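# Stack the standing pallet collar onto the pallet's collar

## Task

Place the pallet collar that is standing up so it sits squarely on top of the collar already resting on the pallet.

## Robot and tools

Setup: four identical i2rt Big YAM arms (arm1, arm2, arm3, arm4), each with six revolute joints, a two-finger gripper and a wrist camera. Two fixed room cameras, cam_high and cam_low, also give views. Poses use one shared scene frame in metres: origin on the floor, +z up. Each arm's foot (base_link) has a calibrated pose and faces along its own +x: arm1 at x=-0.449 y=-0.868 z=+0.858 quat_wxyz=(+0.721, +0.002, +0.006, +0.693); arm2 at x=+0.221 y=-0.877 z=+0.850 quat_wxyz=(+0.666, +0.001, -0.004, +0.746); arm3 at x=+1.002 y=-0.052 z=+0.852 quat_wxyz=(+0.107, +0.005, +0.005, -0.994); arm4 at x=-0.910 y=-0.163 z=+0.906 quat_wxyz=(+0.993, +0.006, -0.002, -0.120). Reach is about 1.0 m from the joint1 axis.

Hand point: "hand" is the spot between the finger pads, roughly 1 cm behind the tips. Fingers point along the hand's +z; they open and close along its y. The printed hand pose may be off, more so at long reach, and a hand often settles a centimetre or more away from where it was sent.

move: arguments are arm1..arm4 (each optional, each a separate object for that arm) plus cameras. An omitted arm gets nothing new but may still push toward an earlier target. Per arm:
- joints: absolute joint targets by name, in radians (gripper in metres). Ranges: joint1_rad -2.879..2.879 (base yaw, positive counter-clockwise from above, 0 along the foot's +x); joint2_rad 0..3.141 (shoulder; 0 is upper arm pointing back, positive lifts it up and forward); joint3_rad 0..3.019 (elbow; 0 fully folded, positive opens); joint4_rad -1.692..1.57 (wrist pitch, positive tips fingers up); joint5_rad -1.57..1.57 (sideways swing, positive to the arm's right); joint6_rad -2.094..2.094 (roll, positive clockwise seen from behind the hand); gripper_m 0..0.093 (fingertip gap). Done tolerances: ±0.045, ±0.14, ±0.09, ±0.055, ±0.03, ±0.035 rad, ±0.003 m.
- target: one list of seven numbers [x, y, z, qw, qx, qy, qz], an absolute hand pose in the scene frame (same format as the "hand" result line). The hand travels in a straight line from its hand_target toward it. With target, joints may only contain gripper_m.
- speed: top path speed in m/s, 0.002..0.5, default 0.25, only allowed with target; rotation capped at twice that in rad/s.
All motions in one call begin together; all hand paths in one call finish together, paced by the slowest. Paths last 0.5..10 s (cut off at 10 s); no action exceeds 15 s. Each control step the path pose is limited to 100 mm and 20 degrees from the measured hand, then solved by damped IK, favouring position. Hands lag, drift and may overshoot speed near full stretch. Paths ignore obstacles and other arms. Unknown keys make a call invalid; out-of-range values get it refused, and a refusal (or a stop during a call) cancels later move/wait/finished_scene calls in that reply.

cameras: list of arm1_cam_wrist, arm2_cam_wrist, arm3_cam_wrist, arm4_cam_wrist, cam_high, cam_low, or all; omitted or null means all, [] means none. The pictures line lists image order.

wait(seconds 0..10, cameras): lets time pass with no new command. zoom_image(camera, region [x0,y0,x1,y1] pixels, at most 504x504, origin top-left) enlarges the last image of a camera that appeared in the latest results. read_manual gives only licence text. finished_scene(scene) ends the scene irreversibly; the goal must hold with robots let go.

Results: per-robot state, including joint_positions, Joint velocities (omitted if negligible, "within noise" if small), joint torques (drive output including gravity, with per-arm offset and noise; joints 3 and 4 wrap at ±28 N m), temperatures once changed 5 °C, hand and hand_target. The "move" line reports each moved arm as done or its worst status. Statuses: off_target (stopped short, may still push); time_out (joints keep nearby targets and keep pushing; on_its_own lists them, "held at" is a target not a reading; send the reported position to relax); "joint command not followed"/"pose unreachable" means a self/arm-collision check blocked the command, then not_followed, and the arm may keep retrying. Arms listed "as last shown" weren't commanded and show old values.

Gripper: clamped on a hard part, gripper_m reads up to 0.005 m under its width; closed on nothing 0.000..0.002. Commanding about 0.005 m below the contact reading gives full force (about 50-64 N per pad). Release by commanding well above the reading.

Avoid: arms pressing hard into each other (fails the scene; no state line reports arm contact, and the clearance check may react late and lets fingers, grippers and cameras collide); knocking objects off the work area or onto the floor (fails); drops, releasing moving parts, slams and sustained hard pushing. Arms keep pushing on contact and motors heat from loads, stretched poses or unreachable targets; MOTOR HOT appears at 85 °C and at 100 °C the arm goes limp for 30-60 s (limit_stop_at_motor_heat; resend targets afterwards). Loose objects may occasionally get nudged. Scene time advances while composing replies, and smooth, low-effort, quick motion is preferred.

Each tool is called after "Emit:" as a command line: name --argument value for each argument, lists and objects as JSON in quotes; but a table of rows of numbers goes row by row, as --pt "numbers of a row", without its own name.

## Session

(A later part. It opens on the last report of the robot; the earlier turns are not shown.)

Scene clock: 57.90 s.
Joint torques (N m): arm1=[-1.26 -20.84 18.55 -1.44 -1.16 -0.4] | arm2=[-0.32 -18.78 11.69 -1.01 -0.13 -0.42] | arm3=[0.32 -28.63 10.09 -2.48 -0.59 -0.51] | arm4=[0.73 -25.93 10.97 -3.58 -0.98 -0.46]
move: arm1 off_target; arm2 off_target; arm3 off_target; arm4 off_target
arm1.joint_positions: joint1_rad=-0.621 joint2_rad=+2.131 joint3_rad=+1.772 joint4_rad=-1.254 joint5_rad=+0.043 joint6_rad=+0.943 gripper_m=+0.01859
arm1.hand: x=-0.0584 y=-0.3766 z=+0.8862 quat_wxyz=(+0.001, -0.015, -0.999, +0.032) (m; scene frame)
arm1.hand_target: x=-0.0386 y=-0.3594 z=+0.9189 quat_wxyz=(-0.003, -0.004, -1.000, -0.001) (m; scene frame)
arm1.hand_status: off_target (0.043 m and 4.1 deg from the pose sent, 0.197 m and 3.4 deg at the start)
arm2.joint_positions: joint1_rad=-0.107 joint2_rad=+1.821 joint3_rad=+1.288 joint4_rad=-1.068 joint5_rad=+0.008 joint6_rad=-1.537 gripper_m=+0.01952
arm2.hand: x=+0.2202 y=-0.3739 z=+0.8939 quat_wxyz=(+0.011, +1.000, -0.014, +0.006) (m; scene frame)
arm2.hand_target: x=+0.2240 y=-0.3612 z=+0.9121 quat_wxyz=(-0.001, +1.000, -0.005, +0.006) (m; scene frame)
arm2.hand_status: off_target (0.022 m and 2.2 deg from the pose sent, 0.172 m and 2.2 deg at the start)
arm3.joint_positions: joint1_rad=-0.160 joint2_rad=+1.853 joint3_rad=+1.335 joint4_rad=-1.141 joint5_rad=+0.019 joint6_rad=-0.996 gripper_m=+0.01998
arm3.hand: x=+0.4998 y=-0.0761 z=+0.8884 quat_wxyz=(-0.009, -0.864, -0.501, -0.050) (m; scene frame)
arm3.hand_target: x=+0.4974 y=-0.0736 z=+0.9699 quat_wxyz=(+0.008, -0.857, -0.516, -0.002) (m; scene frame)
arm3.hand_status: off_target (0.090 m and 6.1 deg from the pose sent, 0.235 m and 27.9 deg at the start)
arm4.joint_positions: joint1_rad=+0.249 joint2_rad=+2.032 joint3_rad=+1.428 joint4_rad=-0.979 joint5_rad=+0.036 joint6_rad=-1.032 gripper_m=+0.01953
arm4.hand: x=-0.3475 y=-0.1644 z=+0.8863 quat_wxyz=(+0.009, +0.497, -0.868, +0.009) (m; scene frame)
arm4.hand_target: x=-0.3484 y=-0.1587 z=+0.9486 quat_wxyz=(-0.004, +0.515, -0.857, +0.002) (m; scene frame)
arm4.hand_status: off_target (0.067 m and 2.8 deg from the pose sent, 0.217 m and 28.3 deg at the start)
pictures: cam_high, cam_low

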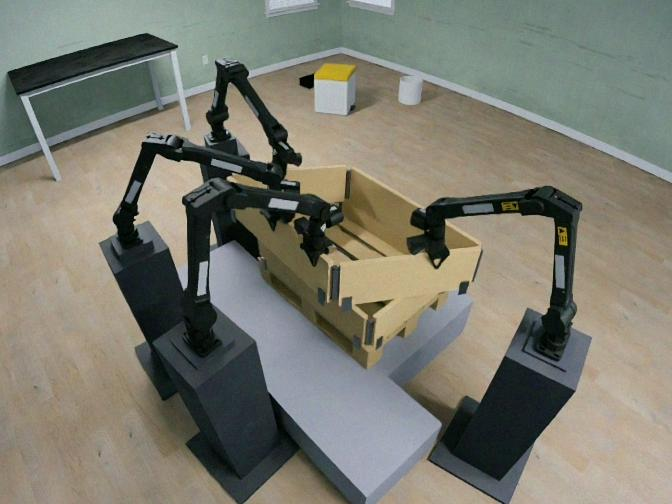

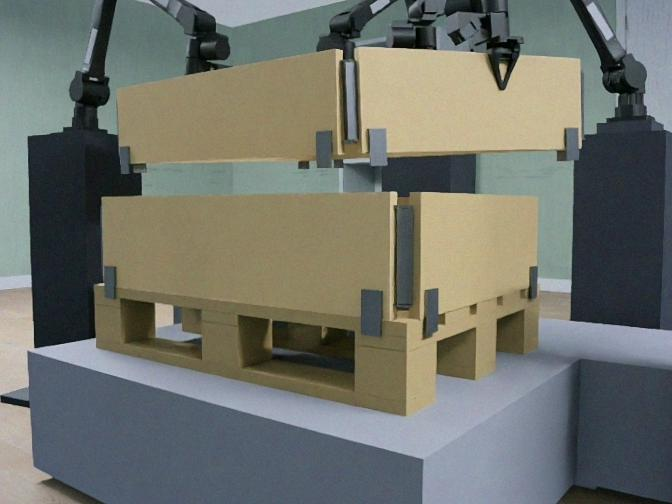

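Emit:
move --arm1 '{"target":[0.036,-0.262,0.902,0,-0.02,0.9998,0],"speed":0.1}' --arm2 '{"target":[0.298,-0.248,0.896,0,0.9998,0.02,0],"speed":0.1}' --arm3 '{"target":[0.378,0.092,0.985,0,0.692,0.722,0],"speed":0.1}' --arm4 '{"target":[-0.392,-0.050,0.955,0,-0.722,0.692,0],"speed":0.1}'

Emit:
zoom_image --camera "cam_low" --region '[350, 20, 550, 270]'

Emit:
zoom_image --camera "cam_low" --region '[70, 60, 230, 260]'

Emit:
zoom_image --camera "cam_high" --region '[230, 130, 480, 380]'

Scene clock: 70.67 s.
Joint torques (N m): arm1=[-0.91 -26.05 19.19 -0.28 -1.36 -0.31] | arm2=[0.38 -24.12 13 -0.75 -0.55 -0.36] | arm3=[0.5 -29.63 14.79 -5.14 -1.12 -0.43] | arm4=[1.2 -29.51 7.5 -3.15 -1.52 -0.48]
Motor temperatures (°C): arm1=[30 43 45 29 33 27 31] | arm2=[30 33 35 30 29 26 30] | arm3=[28 44 46 34 30 26 30] | arm4=[33 39 43 28 30 29 31]
Heat: arm1: hottest joint3_rad 45 °C; arm2: hottest joint3_rad 35 °C; arm3: hottest joint3_rad 46 °C; arm4: hottest joint3_rad 43 °C.
move: arm1 off_target; arm2 off_target; arm3 off_target; arm4 off_target
arm1.joint_positions: joint1_rad=-0.621 joint2_rad=+2.654 joint3_rad=+2.701 joint4_rad=-1.689 joint5_rad=+0.049 joint6_rad=+0.890 gripper_m=+0.01858
arm1.hand: x=+0.0183 y=-0.2791 z=+0.8701 quat_wxyz=(+0.009, +0.012, -0.999, +0.046) (m; scene frame)
arm1.hand_target: x=+0.0325 y=-0.2671 z=+0.9027 quat_wxyz=(-0.002, +0.021, -1.000, +0.000) (m; scene frame)
arm1.hand_status: off_target (0.040 m and 5.4 deg from the pose sent, 0.149 m and 5.5 deg at the start; a joint's target at an end of its range on 12 of 128 steps)
arm2.joint_positions: joint1_rad=-0.236 joint2_rad=+2.121 joint3_rad=+1.709 joint4_rad=-1.209 joint5_rad=+0.008 joint6_rad=-1.713 gripper_m=+0.01950
arm2.hand: x=+0.2988 y=-0.2664 z=+0.8733 quat_wxyz=(+0.022, +1.000, +0.010, +0.003) (m; scene frame)
arm2.hand_target: x=+0.2984 y=-0.2494 z=+0.8962 quat_wxyz=(+0.000, +1.000, +0.020, +0.001) (m; scene frame)
arm2.hand_status: off_target (0.029 m and 2.8 deg from the pose sent, 0.148 m and 4.2 deg at the start)
arm3.joint_positions: joint1_rad=-0.437 joint2_rad=+2.166 joint3_rad=+1.741 joint4_rad=-1.163 joint5_rad=+0.019 joint6_rad=-1.808 gripper_m=+0.02060
arm3.hand: x=+0.3845 y=+0.0911 z=+0.8506 quat_wxyz=(-0.001, -0.702, -0.712, -0.019) (m; scene frame)
arm3.hand_target: x=+0.3818 y=+0.0919 z=+0.9442 quat_wxyz=(+0.007, -0.692, -0.721, +0.001) (m; scene frame)
arm3.hand_status: off_target (0.135 m and 2.7 deg from the pose sent, 0.229 m and 32.7 deg at the start; pose on its path clipped on 90 of 128 steps)
arm4.joint_positions: joint1_rad=+0.450 joint2_rad=+2.030 joint3_rad=+1.353 joint4_rad=-0.953 joint5_rad=+0.051 joint6_rad=-1.355 gripper_m=+0.01951
arm4.hand: x=-0.3856 y=-0.0603 z=+0.8665 quat_wxyz=(+0.032, +0.705, -0.708, +0.003) (m; scene frame)
arm4.hand_target: x=-0.3915 y=-0.0506 z=+0.9447 quat_wxyz=(-0.001, +0.722, -0.692, +0.001) (m; scene frame)
arm4.hand_status: off_target (0.089 m and 4.5 deg from the pose sent, 0.141 m and 32.8 deg at the start)
pictures: arm1_cam_wrist, arm2_cam_wrist, arm3_cam_wrist, arm4_cam_wrist, cam_high, cam_low

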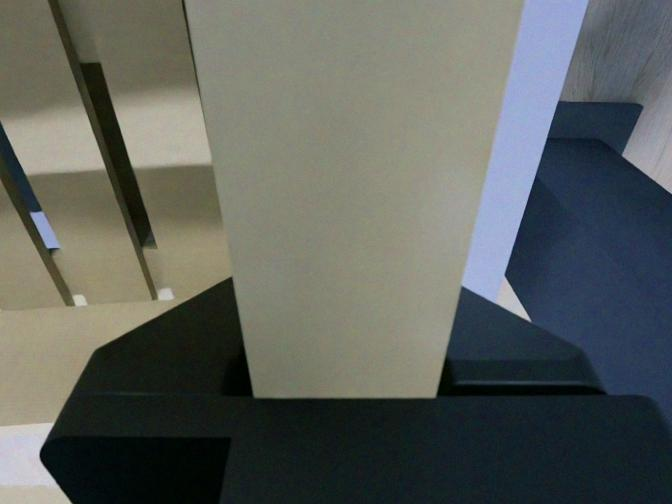

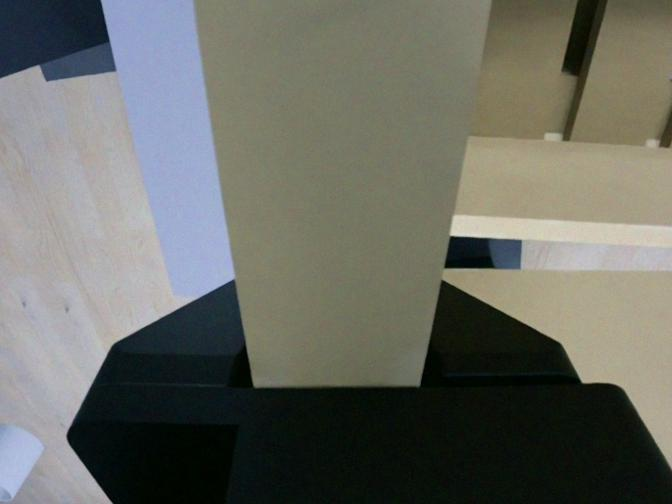

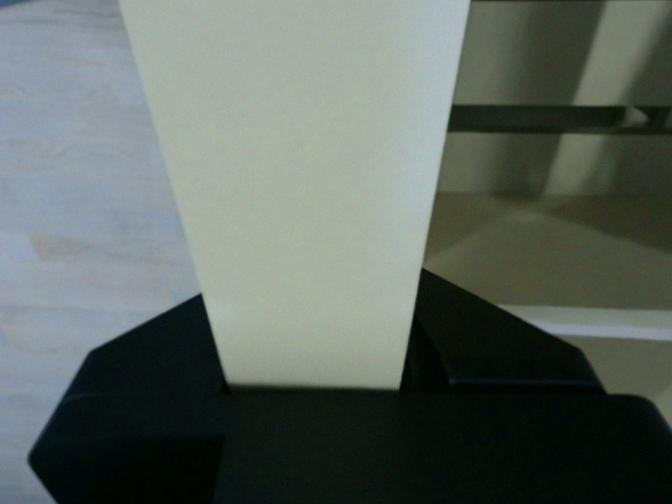

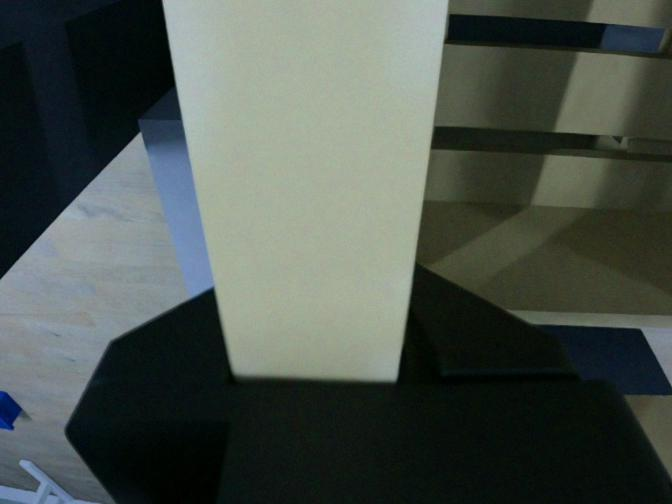

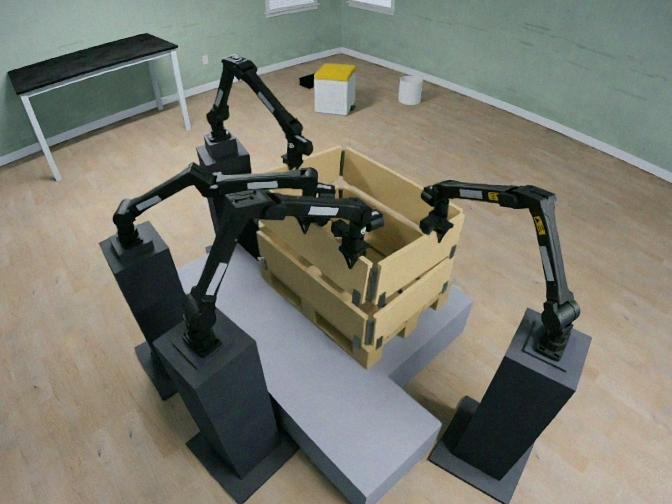

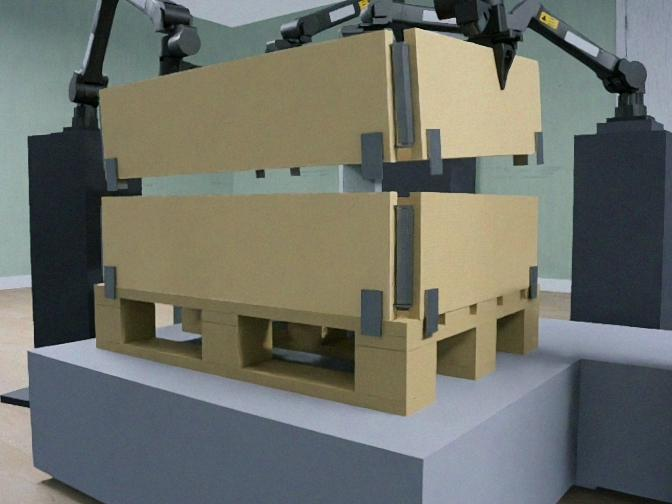

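Scaled by 2.016 from the camera's 672x504 image, which has a finer 960x720 frame.

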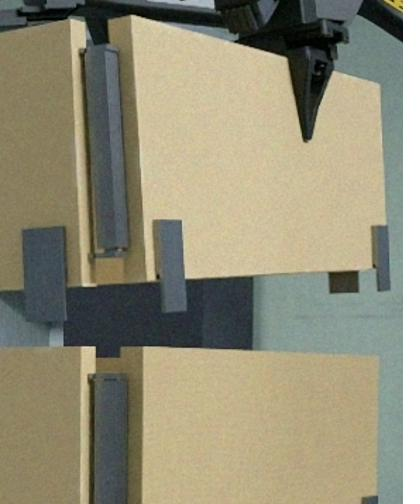

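Scaled by 2.520 from the camera's 672x504 image, which has a finer 960x720 frame.

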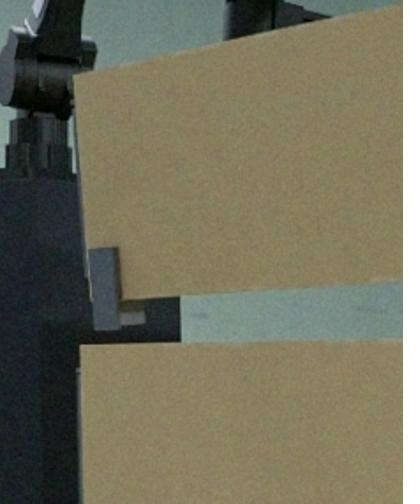

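Scaled by 2.016 from the camera's 672x504 image, which has a finer 960x720 frame.

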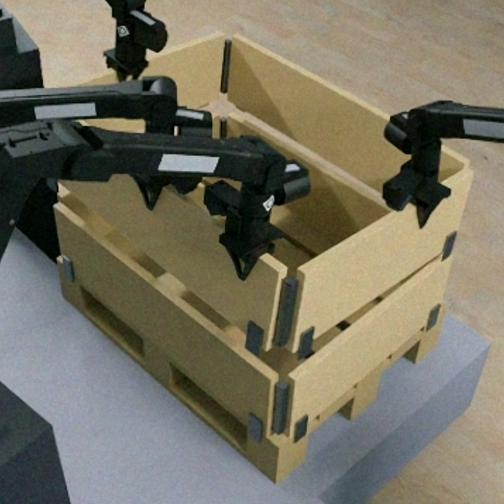

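Emit:
move --arm1 '{"target":[0.042,-0.268,0.835,0,-0.024,0.9998,0],"speed":0.06}' --arm2 '{"target":[0.307,-0.256,0.831,0,0.9998,0.024,0],"speed":0.06}' --arm3 '{"target":[0.388,0.084,0.965,0,0.690,0.724,0],"speed":0.06}' --arm4 '{"target":[-0.380,-0.056,0.930,0,-0.722,0.692,0],"speed":0.06}'

Emit:
zoom_image --camera "cam_low" --region '[350, 20, 550, 270]'

Emit:
zoom_image --camera "cam_low" --region '[70, 60, 230, 260]'

Emit:
zoom_image --camera "cam_high" --region '[230, 130, 480, 380]'

Scene clock: 82.80 s.
Joint torques (N m): arm1=[-1.14 -24.88 11.43 2.43 -0.8 -0.37] | arm2=[0.21 -21.13 8.03 0.92 -0.59 -0.39] | arm3=[1.49 -31.38 11.82 -4.53 -1.48 -0.25] | arm4=[-0.21 -27.63 8.88 -3.47 -0.57 -0.36]
Motor temperatures (°C): arm1=[30 47 49 29 34 27 31] | arm2=[30 34 37 29 29 26 30] | arm3=[28 44 51 34 31 26 30] | arm4=[33 38 43 29 32 29 31]
Heat: arm1: hottest joint3_rad 49 °C; arm2: hottest joint3_rad 37 °C; arm3: hottest joint3_rad 51 °C; arm4: hottest joint3_rad 43 °C.
move: arm1 off_target; arm2 off_target; arm3 off_target; arm4 off_target
arm1.joint_positions: joint1_rad=-0.629 joint2_rad=+2.660 joint3_rad=+2.653 joint4_rad=-1.600 joint5_rad=+0.029 joint6_rad=+0.877 gripper_m=+0.01858
arm1.hand: x=+0.0265 y=-0.2736 z=+0.8468 quat_wxyz=(+0.006, +0.013, -1.000, +0.026) (m; scene frame)
arm1.hand_target: x=+0.0410 y=-0.2689 z=+0.8354 quat_wxyz=(+0.001, +0.023, -1.000, +0.001) (m; scene frame)
arm1.hand_status: off_target (0.020 m and 3.3 deg from the pose sent, 0.044 m and 5.5 deg at the start)
arm2.joint_positions: joint1_rad=-0.249 joint2_rad=+2.142 joint3_rad=+1.679 joint4_rad=-1.120 joint5_rad=+0.006 joint6_rad=-1.732 gripper_m=+0.01950
arm2.hand: x=+0.3075 y=-0.2602 z=+0.8500 quat_wxyz=(+0.003, +1.000, +0.012, +0.004) (m; scene frame)
arm2.hand_target: x=+0.3062 y=-0.2597 z=+0.8315 quat_wxyz=(+0.006, +1.000, +0.023, -0.001) (m; scene frame)
arm2.hand_status: off_target (0.020 m and 1.5 deg from the pose sent, 0.044 m and 3.0 deg at the start)
arm3.joint_positions: joint1_rad=-0.445 joint2_rad=+2.172 joint3_rad=+1.741 joint4_rad=-1.163 joint5_rad=+0.026 joint6_rad=-1.828 gripper_m=+0.02074
arm3.hand: x=+0.3867 y=+0.0969 z=+0.8468 quat_wxyz=(-0.003, -0.697, -0.716, -0.024) (m; scene frame)
arm3.hand_target: x=+0.3883 y=+0.0867 z=+0.9384 quat_wxyz=(+0.003, -0.690, -0.724, +0.001) (m; scene frame)
arm3.hand_status: off_target (0.119 m and 3.0 deg from the pose sent, 0.115 m and 2.9 deg at the start; pose on its path clipped on 40 of 51 steps)
arm4.joint_positions: joint1_rad=+0.450 joint2_rad=+2.054 joint3_rad=+1.349 joint4_rad=-0.906 joint5_rad=+0.023 joint6_rad=-1.383 gripper_m=+0.01951
arm4.hand: x=-0.3815 y=-0.0544 z=+0.8519 quat_wxyz=(+0.017, +0.715, -0.699, -0.003) (m; scene frame)
arm4.hand_target: x=-0.3800 y=-0.0556 z=+0.9228 quat_wxyz=(-0.002, +0.722, -0.692, +0.001) (m; scene frame)
arm4.hand_status: off_target (0.078 m and 2.2 deg from the pose sent, 0.064 m and 4.5 deg at the start)
pictures: arm1_cam_wrist, arm2_cam_wrist, arm3_cam_wrist, arm4_cam_wrist, cam_high, cam_low

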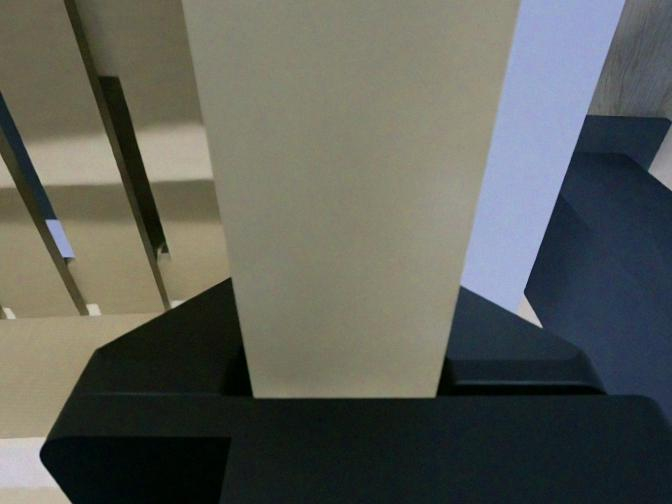

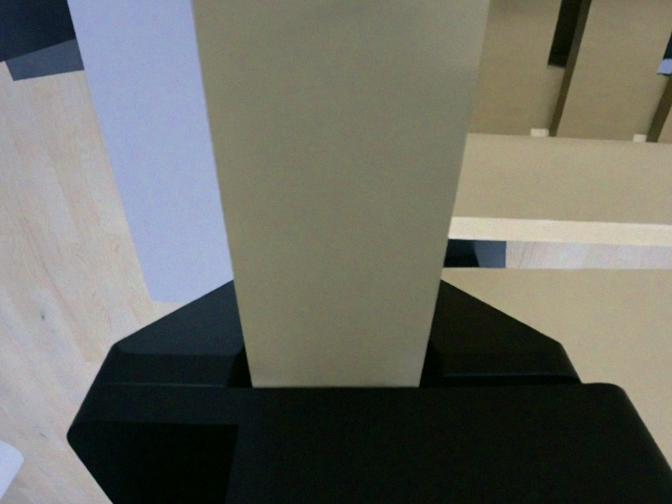

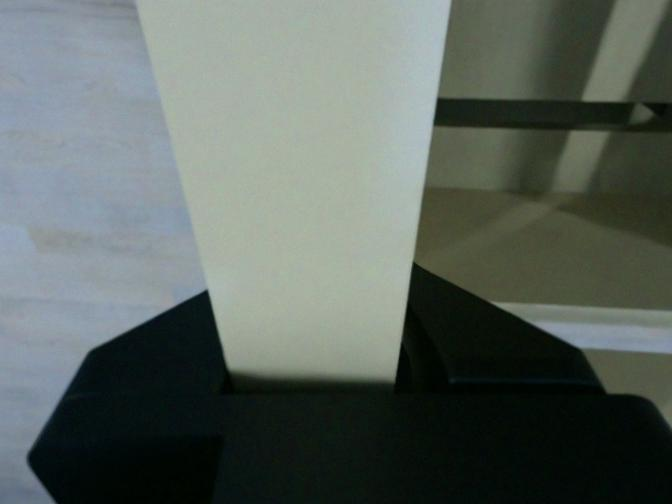

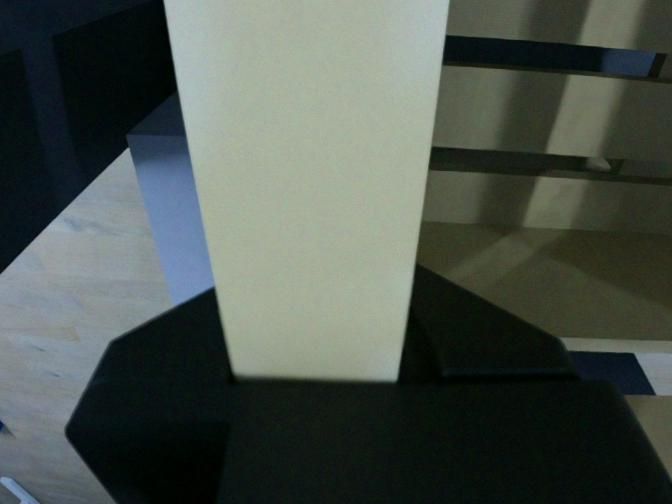

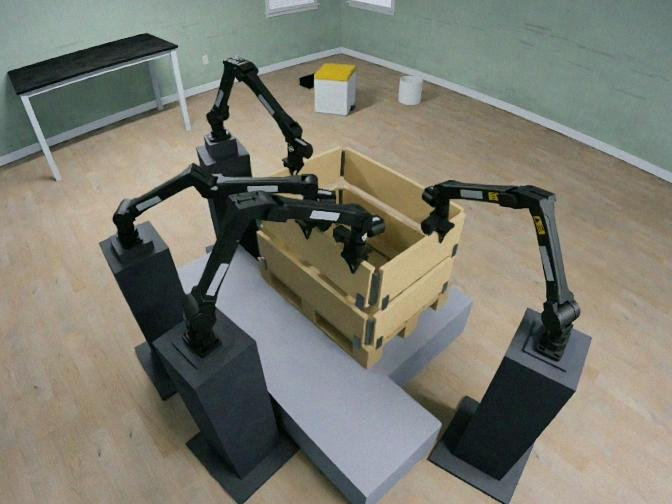

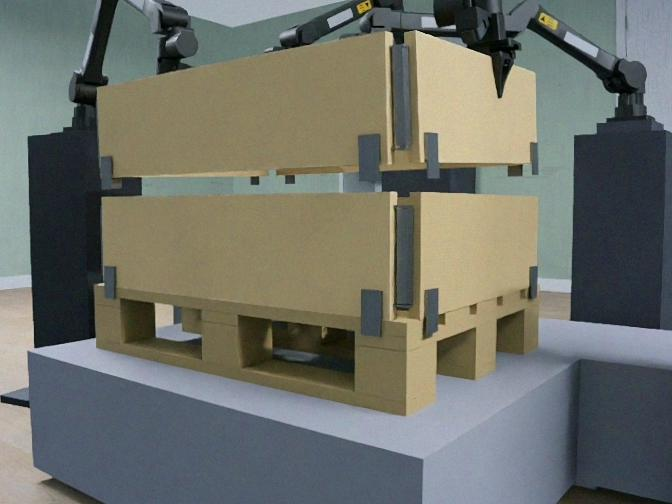

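Scaled by 2.016 from the camera's 672x504 image, which has a finer 960x720 frame.

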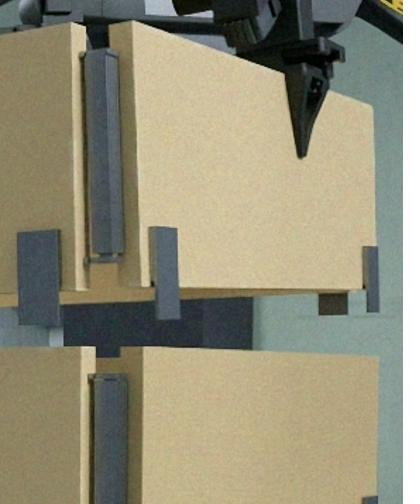

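Scaled by 2.520 from the camera's 672x504 image, which has a finer 960x720 frame.

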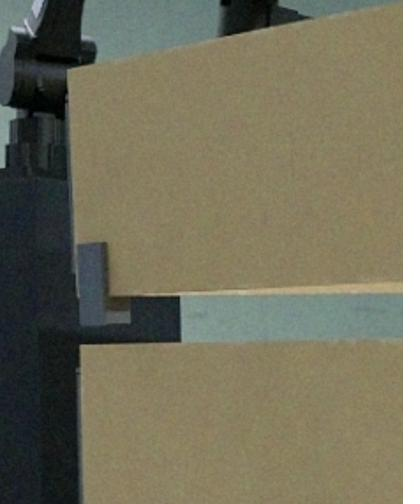

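Scaled by 2.016 from the camera's 672x504 image, which has a finer 960x720 frame.

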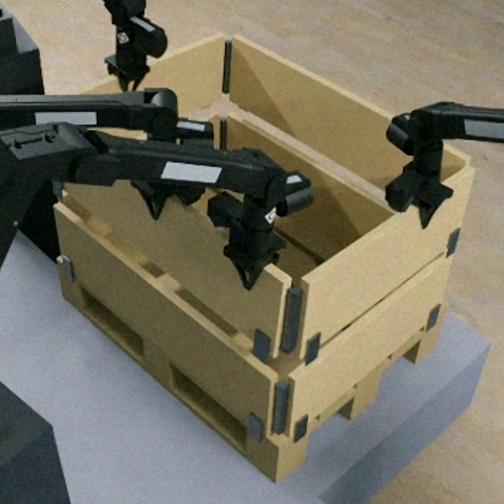

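Emit:
move --arm1 '{"target":[0.040,-0.274,0.810,0,-0.024,0.9998,0],"speed":0.06}' --arm2 '{"target":[0.303,-0.264,0.810,0,0.9998,0.024,0],"speed":0.06}' --arm3 '{"target":[0.388,0.080,0.917,0,0.690,0.724,0],"speed":0.06}' --arm4 '{"target":[-0.379,-0.060,0.893,0,-0.720,0.694,0],"speed":0.06}'

Emit:
zoom_image --camera "cam_low" --region '[350, 20, 550, 270]'

Emit:
zoom_image --camera "cam_low" --region '[70, 60, 230, 260]'

Emit:
zoom_image --camera "cam_high" --region '[230, 130, 480, 380]'

Scene clock: 90.63 s.
Joint torques (N m): arm1=[-1.03 -26.4 10.07 1.85 -0.76 -0.37] | arm2=[0.91 -22.48 7.58 0.34 -0.56 -0.34] | arm3=[2.2 -32.26 9.92 -3.81 -1.59 -0.22] | arm4=[-0.73 -28.45 6.42 -3.15 -0.32 -0.34]
move: arm1 off_target; arm2 off_target; arm3 off_target; arm4 off_target
arm1.joint_positions: joint1_rad=-0.634 joint2_rad=+2.656 joint3_rad=+2.555 joint4_rad=-1.499 joint5_rad=+0.029 joint6_rad=+0.874 gripper_m=+0.01858
arm1.hand: x=+0.0285 y=-0.2764 z=+0.8123 quat_wxyz=(+0.003, +0.012, -1.000, +0.023) (m; scene frame)
arm1.hand_target: x=+0.0397 y=-0.2744 z=+0.8102 quat_wxyz=(+0.000, +0.024, -1.000, +0.002) (m; scene frame)
arm1.hand_status: off_target (0.012 m and 3.0 deg from the pose sent, 0.039 m and 3.3 deg at the start)
arm2.joint_positions: joint1_rad=-0.253 joint2_rad=+2.169 joint3_rad=+1.634 joint4_rad=-1.034 joint5_rad=+0.006 joint6_rad=-1.733 gripper_m=+0.01949
arm2.hand: x=+0.3096 y=-0.2625 z=+0.8190 quat_wxyz=(-0.004, +1.000, +0.011, +0.005) (m; scene frame)
arm2.hand_target: x=+0.3031 y=-0.2641 z=+0.8101 quat_wxyz=(+0.000, +1.000, +0.024, +0.000) (m; scene frame)
arm2.hand_status: off_target (0.011 m and 1.6 deg from the pose sent, 0.040 m and 1.5 deg at the start)
arm3.joint_positions: joint1_rad=-0.445 joint2_rad=+2.205 joint3_rad=+1.719 joint4_rad=-1.120 joint5_rad=+0.027 joint6_rad=-1.821 gripper_m=+0.02100
arm3.hand: x=+0.3901 y=+0.0968 z=+0.8194 quat_wxyz=(-0.007, -0.699, -0.714, -0.027) (m; scene frame)
arm3.hand_target: x=+0.3880 y=+0.0810 z=+0.9087 quat_wxyz=(+0.002, -0.690, -0.724, +0.001) (m; scene frame)
arm3.hand_status: off_target (0.099 m and 3.6 deg from the pose sent, 0.072 m and 3.0 deg at the start)
arm4.joint_positions: joint1_rad=+0.449 joint2_rad=+2.118 joint3_rad=+1.348 joint4_rad=-0.832 joint5_rad=+0.019 joint6_rad=-1.386 gripper_m=+0.01951
arm4.hand: x=-0.3770 y=-0.0529 z=+0.8181 quat_wxyz=(+0.012, +0.716, -0.698, -0.003) (m; scene frame)
arm4.hand_target: x=-0.3784 y=-0.0593 z=+0.8851 quat_wxyz=(-0.001, +0.720, -0.694, +0.001) (m; scene frame)
arm4.hand_status: off_target (0.075 m and 1.5 deg from the pose sent, 0.042 m and 2.1 deg at the start)
pictures: arm1_cam_wrist, arm2_cam_wrist, arm3_cam_wrist, arm4_cam_wrist, cam_high, cam_low

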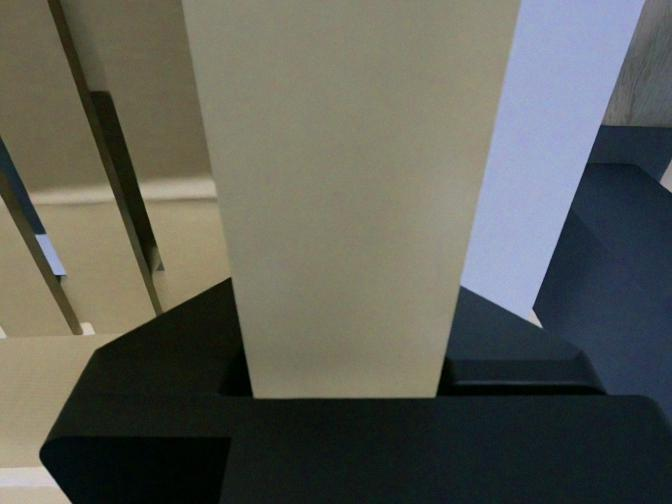

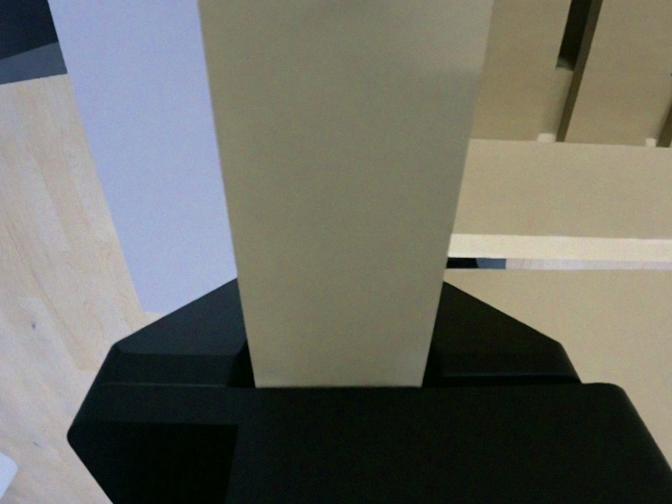

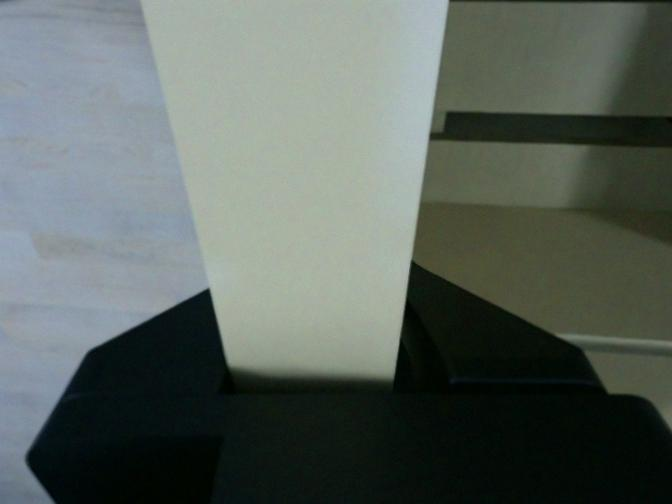

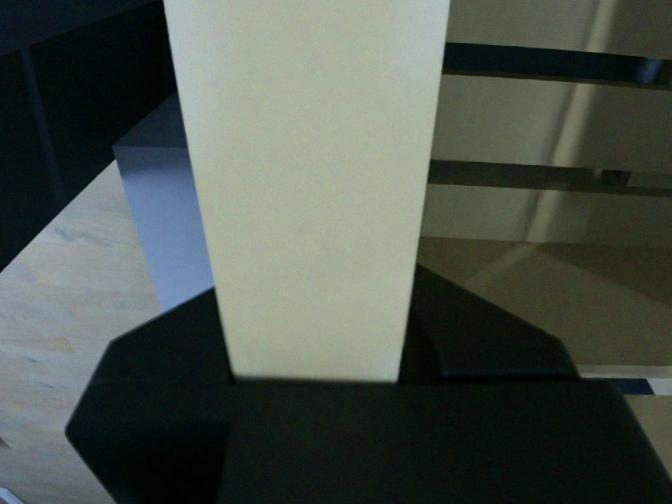

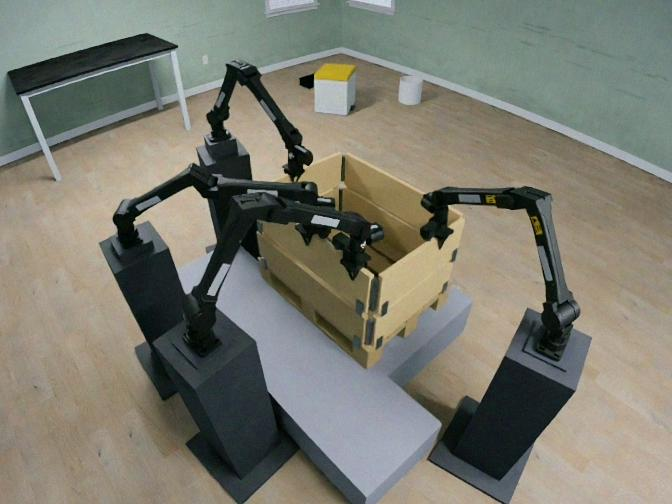

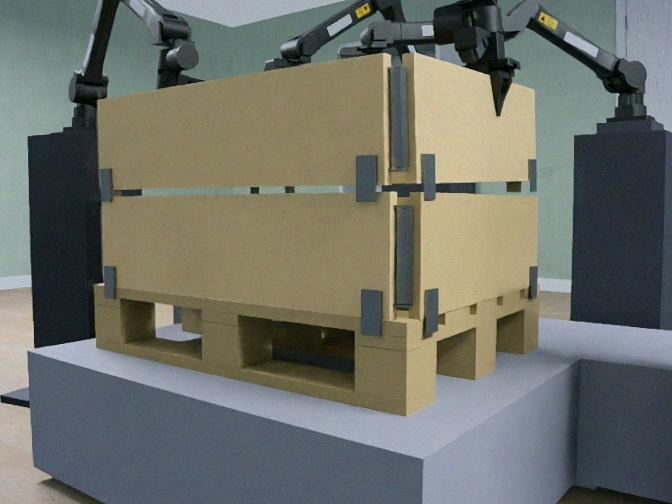

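Scaled by 2.016 from the camera's 672x504 image, which has a finer 960x720 frame.

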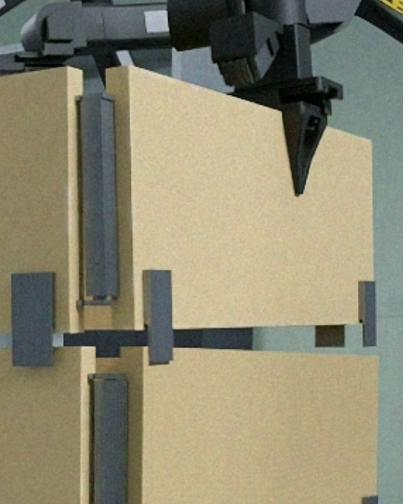

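Scaled by 2.520 from the camera's 672x504 image, which has a finer 960x720 frame.

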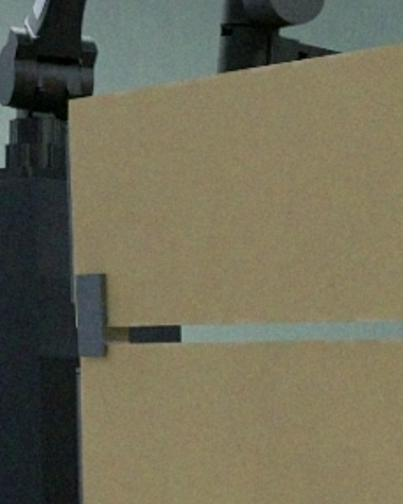

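Scaled by 2.016 from the camera's 672x504 image, which has a finer 960x720 frame.

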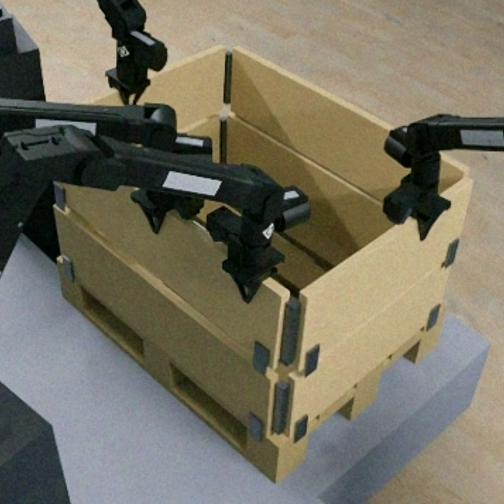

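Emit:
move --arm1 '{"target":[0.026,-0.288,0.792,0,-0.024,0.9998,0],"speed":0.06}' --arm2 '{"target":[0.288,-0.278,0.792,0,0.9998,0.024,0],"speed":0.06}' --arm3 '{"target":[0.366,0.066,0.895,0,0.690,0.724,0],"speed":0.06}' --arm4 '{"target":[-0.390,-0.074,0.872,0,-0.720,0.694,0],"speed":0.06}' --cameras '["cam_low","cam_high"]'

Emit:
zoom_image --camera "cam_low" --region '[350, 20, 550, 270]'

Emit:
zoom_image --camera "cam_low" --region '[70, 60, 230, 260]'

Emit:
zoom_image --camera "cam_high" --region '[230, 130, 480, 380]'

Scene clock: 97.53 s.
Joint torques (N m): arm1=[-0.73 -26.05 9.62 1.35 -0.48 -0.27] | arm2=[1.14 -22.83 6.74 0.02 -0.52 -0.19] | arm3=[3.08 -30.1 12.62 -3.92 -1.48 -0.21] | arm4=[-0.32 -28.16 5.18 -3.04 -0.07 -0.42]
Motor temperatures (°C): arm1=[30 49 48 29 33 27 31] | arm2=[30 36 35 29 29 26 30] | arm3=[28 51 50 34 32 26 30] | arm4=[33 40 42 29 30 29 31]
move: arm1 done; arm2 off_target; arm3 off_target; arm4 off_target
arm1.joint_positions: joint1_rad=-0.636 joint2_rad=+2.576 joint3_rad=+2.343 joint4_rad=-1.352 joint5_rad=+0.020 joint6_rad=+0.867 gripper_m=+0.01858
arm1.hand: x=+0.0188 y=-0.2882 z=+0.7915 quat_wxyz=(+0.002, +0.015, -1.000, +0.014) (m; scene frame)
arm1.hand_target: x=+0.0263 y=-0.2880 z=+0.7921 quat_wxyz=(+0.000, +0.024, -1.000, +0.000) (m; scene frame)
arm1.hand_status: done (0.007 m and 1.9 deg from the pose sent, 0.024 m and 3.0 deg at the start)
arm2.joint_positions: joint1_rad=-0.236 joint2_rad=+2.169 joint3_rad=+1.568 joint4_rad=-0.950 joint5_rad=+0.006 joint6_rad=-1.729 gripper_m=+0.01948
arm2.hand: x=+0.2978 y=-0.2697 z=+0.7978 quat_wxyz=(-0.013, +1.000, +0.018, +0.007) (m; scene frame)
arm2.hand_target: x=+0.2888 y=-0.2750 z=+0.7922 quat_wxyz=(-0.006, +1.000, +0.024, +0.001) (m; scene frame)
arm2.hand_status: off_target (0.014 m and 1.8 deg from the pose sent, 0.038 m and 1.6 deg at the start)
arm3.joint_positions: joint1_rad=-0.428 joint2_rad=+2.237 joint3_rad=+1.734 joint4_rad=-1.106 joint5_rad=+0.024 joint6_rad=-1.794 gripper_m=+0.02101
arm3.hand: x=+0.3835 y=+0.0873 z=+0.8044 quat_wxyz=(-0.009, -0.703, -0.710, -0.027) (m; scene frame)
arm3.hand_target: x=+0.3687 y=+0.0666 z=+0.8896 quat_wxyz=(+0.002, -0.690, -0.724, +0.001) (m; scene frame)
arm3.hand_status: off_target (0.095 m and 3.9 deg from the pose sent, 0.085 m and 3.6 deg at the start)
arm4.joint_positions: joint1_rad=+0.421 joint2_rad=+2.125 joint3_rad=+1.300 joint4_rad=-0.771 joint5_rad=+0.006 joint6_rad=-1.401 gripper_m=+0.01946
arm4.hand: x=-0.3859 y=-0.0674 z=+0.8011 quat_wxyz=(+0.006, +0.711, -0.703, -0.007) (m; scene frame)
arm4.hand_target: x=-0.3894 y=-0.0728 z=+0.8639 quat_wxyz=(-0.002, +0.720, -0.694, -0.002) (m; scene frame)
arm4.hand_status: off_target (0.071 m and 1.7 deg from the pose sent, 0.059 m and 1.5 deg at the start)
pictures: cam_high, cam_low

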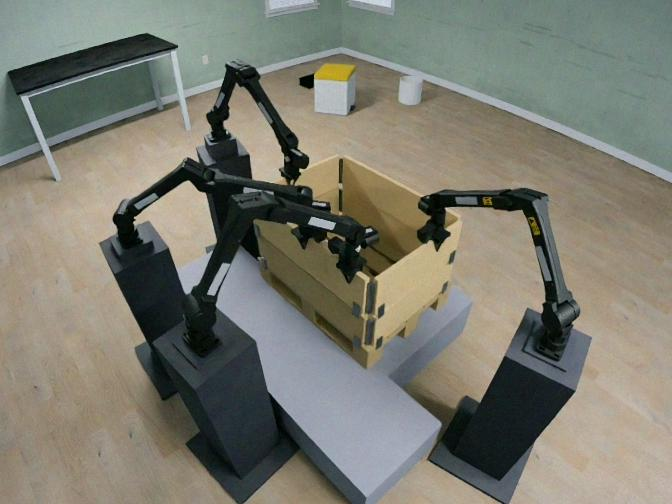

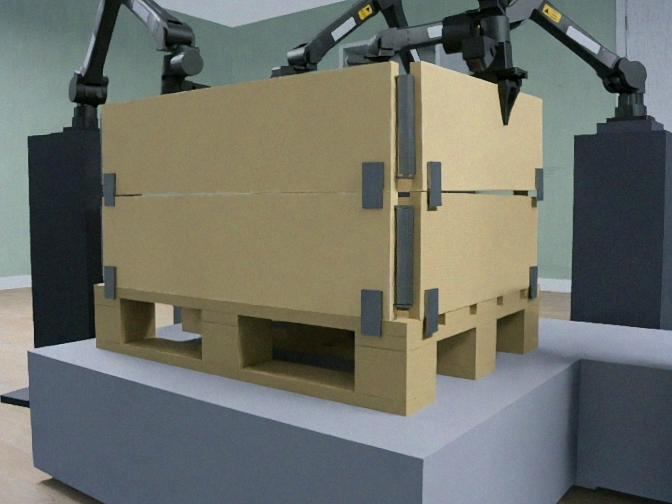

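Scaled by 2.016 from the camera's 672x504 image, which has a finer 960x720 frame.

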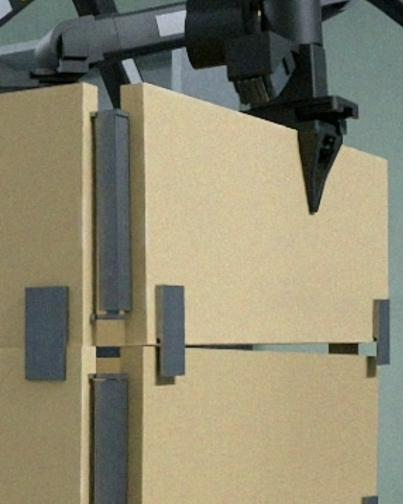

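Scaled by 2.520 from the camera's 672x504 image, which has a finer 960x720 frame.

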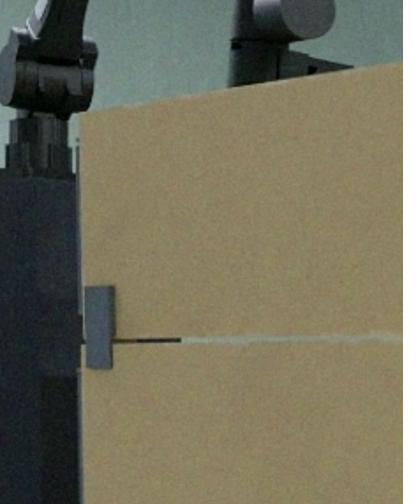

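Scaled by 2.016 from the camera's 672x504 image, which has a finer 960x720 frame.

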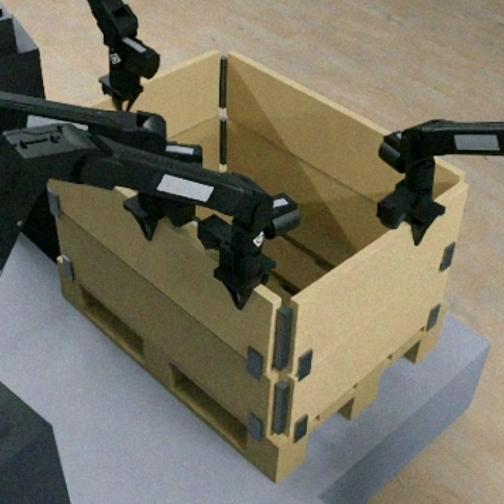

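Emit:
move --arm1 '{"target":[0.034,-0.286,0.768,0,-0.024,0.9998,0],"speed":0.06}' --arm2 '{"target":[0.293,-0.275,0.772,0,0.9998,0.024,0],"speed":0.06}' --arm3 '{"target":[0.370,0.072,0.845,0,0.690,0.724,0],"speed":0.06}' --arm4 '{"target":[-0.362,-0.074,0.825,0,-0.720,0.694,0],"speed":0.06}' --cameras '["cam_low","cam_high"]'

Emit:
zoom_image --camera "cam_low" --region '[350, 20, 550, 270]'

Emit:
zoom_image --camera "cam_high" --region '[230, 130, 480, 380]'

Scene clock: 102.80 s.
Joint torques (N m): arm1=[-1.03 -23.47 13.14 0.83 -0.33 -0.31] | arm2=[1.03 -21.89 7.17 -0.03 -0.56 -0.25] | arm3=[2.37 -26.93 9.59 -1.76 -1.48 -0.26] | arm4=[-0.32 -21.71 10.37 -1.78 0.54 -0.3]
move: arm1 off_target; arm2 off_target; arm3 off_target; arm4 off_target
arm1.joint_positions: joint1_rad=-0.639 joint2_rad=+2.594 joint3_rad=+2.341 joint4_rad=-1.326 joint5_rad=+0.015 joint6_rad=+0.864 gripper_m=+0.01858
arm1.hand: x=+0.0210 y=-0.2873 z=+0.7777 quat_wxyz=(+0.002, +0.015, -1.000, +0.010) (m; scene frame)
arm1.hand_target: x=+0.0333 y=-0.2866 z=+0.7683 quat_wxyz=(+0.000, +0.024, -1.000, +0.000) (m; scene frame)
arm1.hand_status: off_target (0.016 m and 1.6 deg from the pose sent, 0.028 m and 1.9 deg at the start)
arm2.joint_positions: joint1_rad=-0.241 joint2_rad=+2.194 joint3_rad=+1.568 joint4_rad=-0.930 joint5_rad=+0.006 joint6_rad=-1.729 gripper_m=+0.01948
arm2.hand: x=+0.3013 y=-0.2703 z=+0.7829 quat_wxyz=(-0.010, +1.000, +0.015, +0.006) (m; scene frame)
arm2.hand_target: x=+0.2930 y=-0.2753 z=+0.7721 quat_wxyz=(+0.000, +1.000, +0.024, +0.000) (m; scene frame)
arm2.hand_status: off_target (0.015 m and 1.7 deg from the pose sent, 0.027 m and 1.8 deg at the start)
arm3.joint_positions: joint1_rad=-0.427 joint2_rad=+2.249 joint3_rad=+1.725 joint4_rad=-1.078 joint5_rad=+0.024 joint6_rad=-1.798 gripper_m=+0.02091
arm3.hand: x=+0.3825 y=+0.0866 z=+0.7941 quat_wxyz=(-0.006, -0.701, -0.712, -0.025) (m; scene frame)
arm3.hand_target: x=+0.3712 y=+0.0720 z=+0.8433 quat_wxyz=(+0.000, -0.690, -0.724, +0.000) (m; scene frame)
arm3.hand_status: off_target (0.054 m and 3.5 deg from the pose sent, 0.045 m and 3.9 deg at the start)
arm4.joint_positions: joint1_rad=+0.412 joint2_rad=+2.155 joint3_rad=+1.316 joint4_rad=-0.766 joint5_rad=-0.010 joint6_rad=-1.423 gripper_m=+0.01950
arm4.hand: x=-0.3834 y=-0.0691 z=+0.7898 quat_wxyz=(+0.004, +0.715, -0.698, -0.016) (m; scene frame)
arm4.hand_target: x=-0.3635 y=-0.0731 z=+0.8246 quat_wxyz=(-0.002, +0.720, -0.694, -0.002) (m; scene frame)
arm4.hand_status: off_target (0.041 m and 2.1 deg from the pose sent, 0.034 m and 1.7 deg at the start)
pictures: cam_high, cam_low

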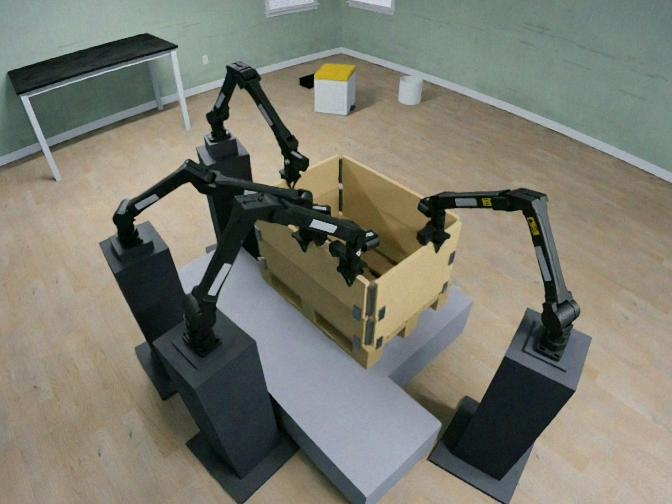

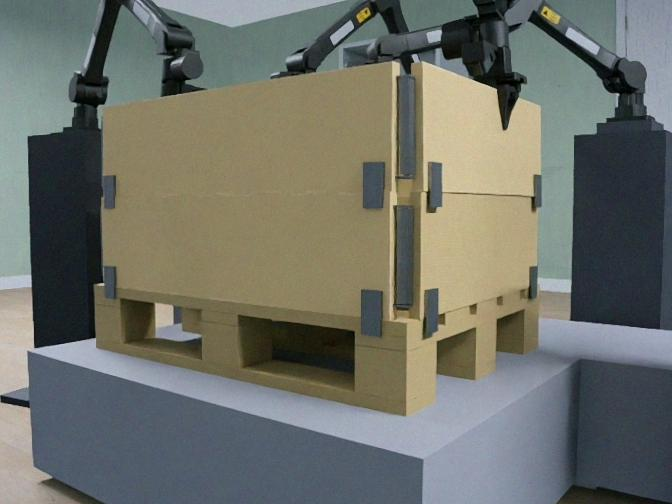

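Scaled by 2.016 from the camera's 672x504 image, which has a finer 960x720 frame.

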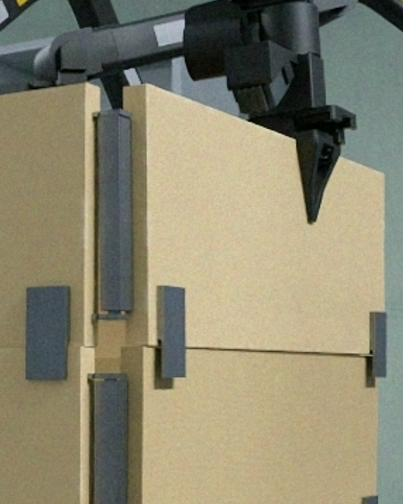

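Scaled by 2.016 from the camera's 672x504 image, which has a finer 960x720 frame.

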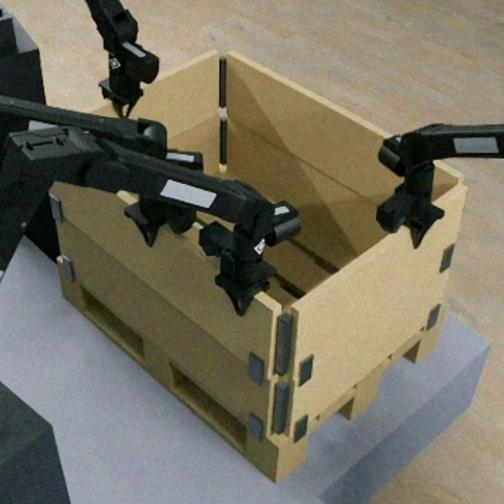

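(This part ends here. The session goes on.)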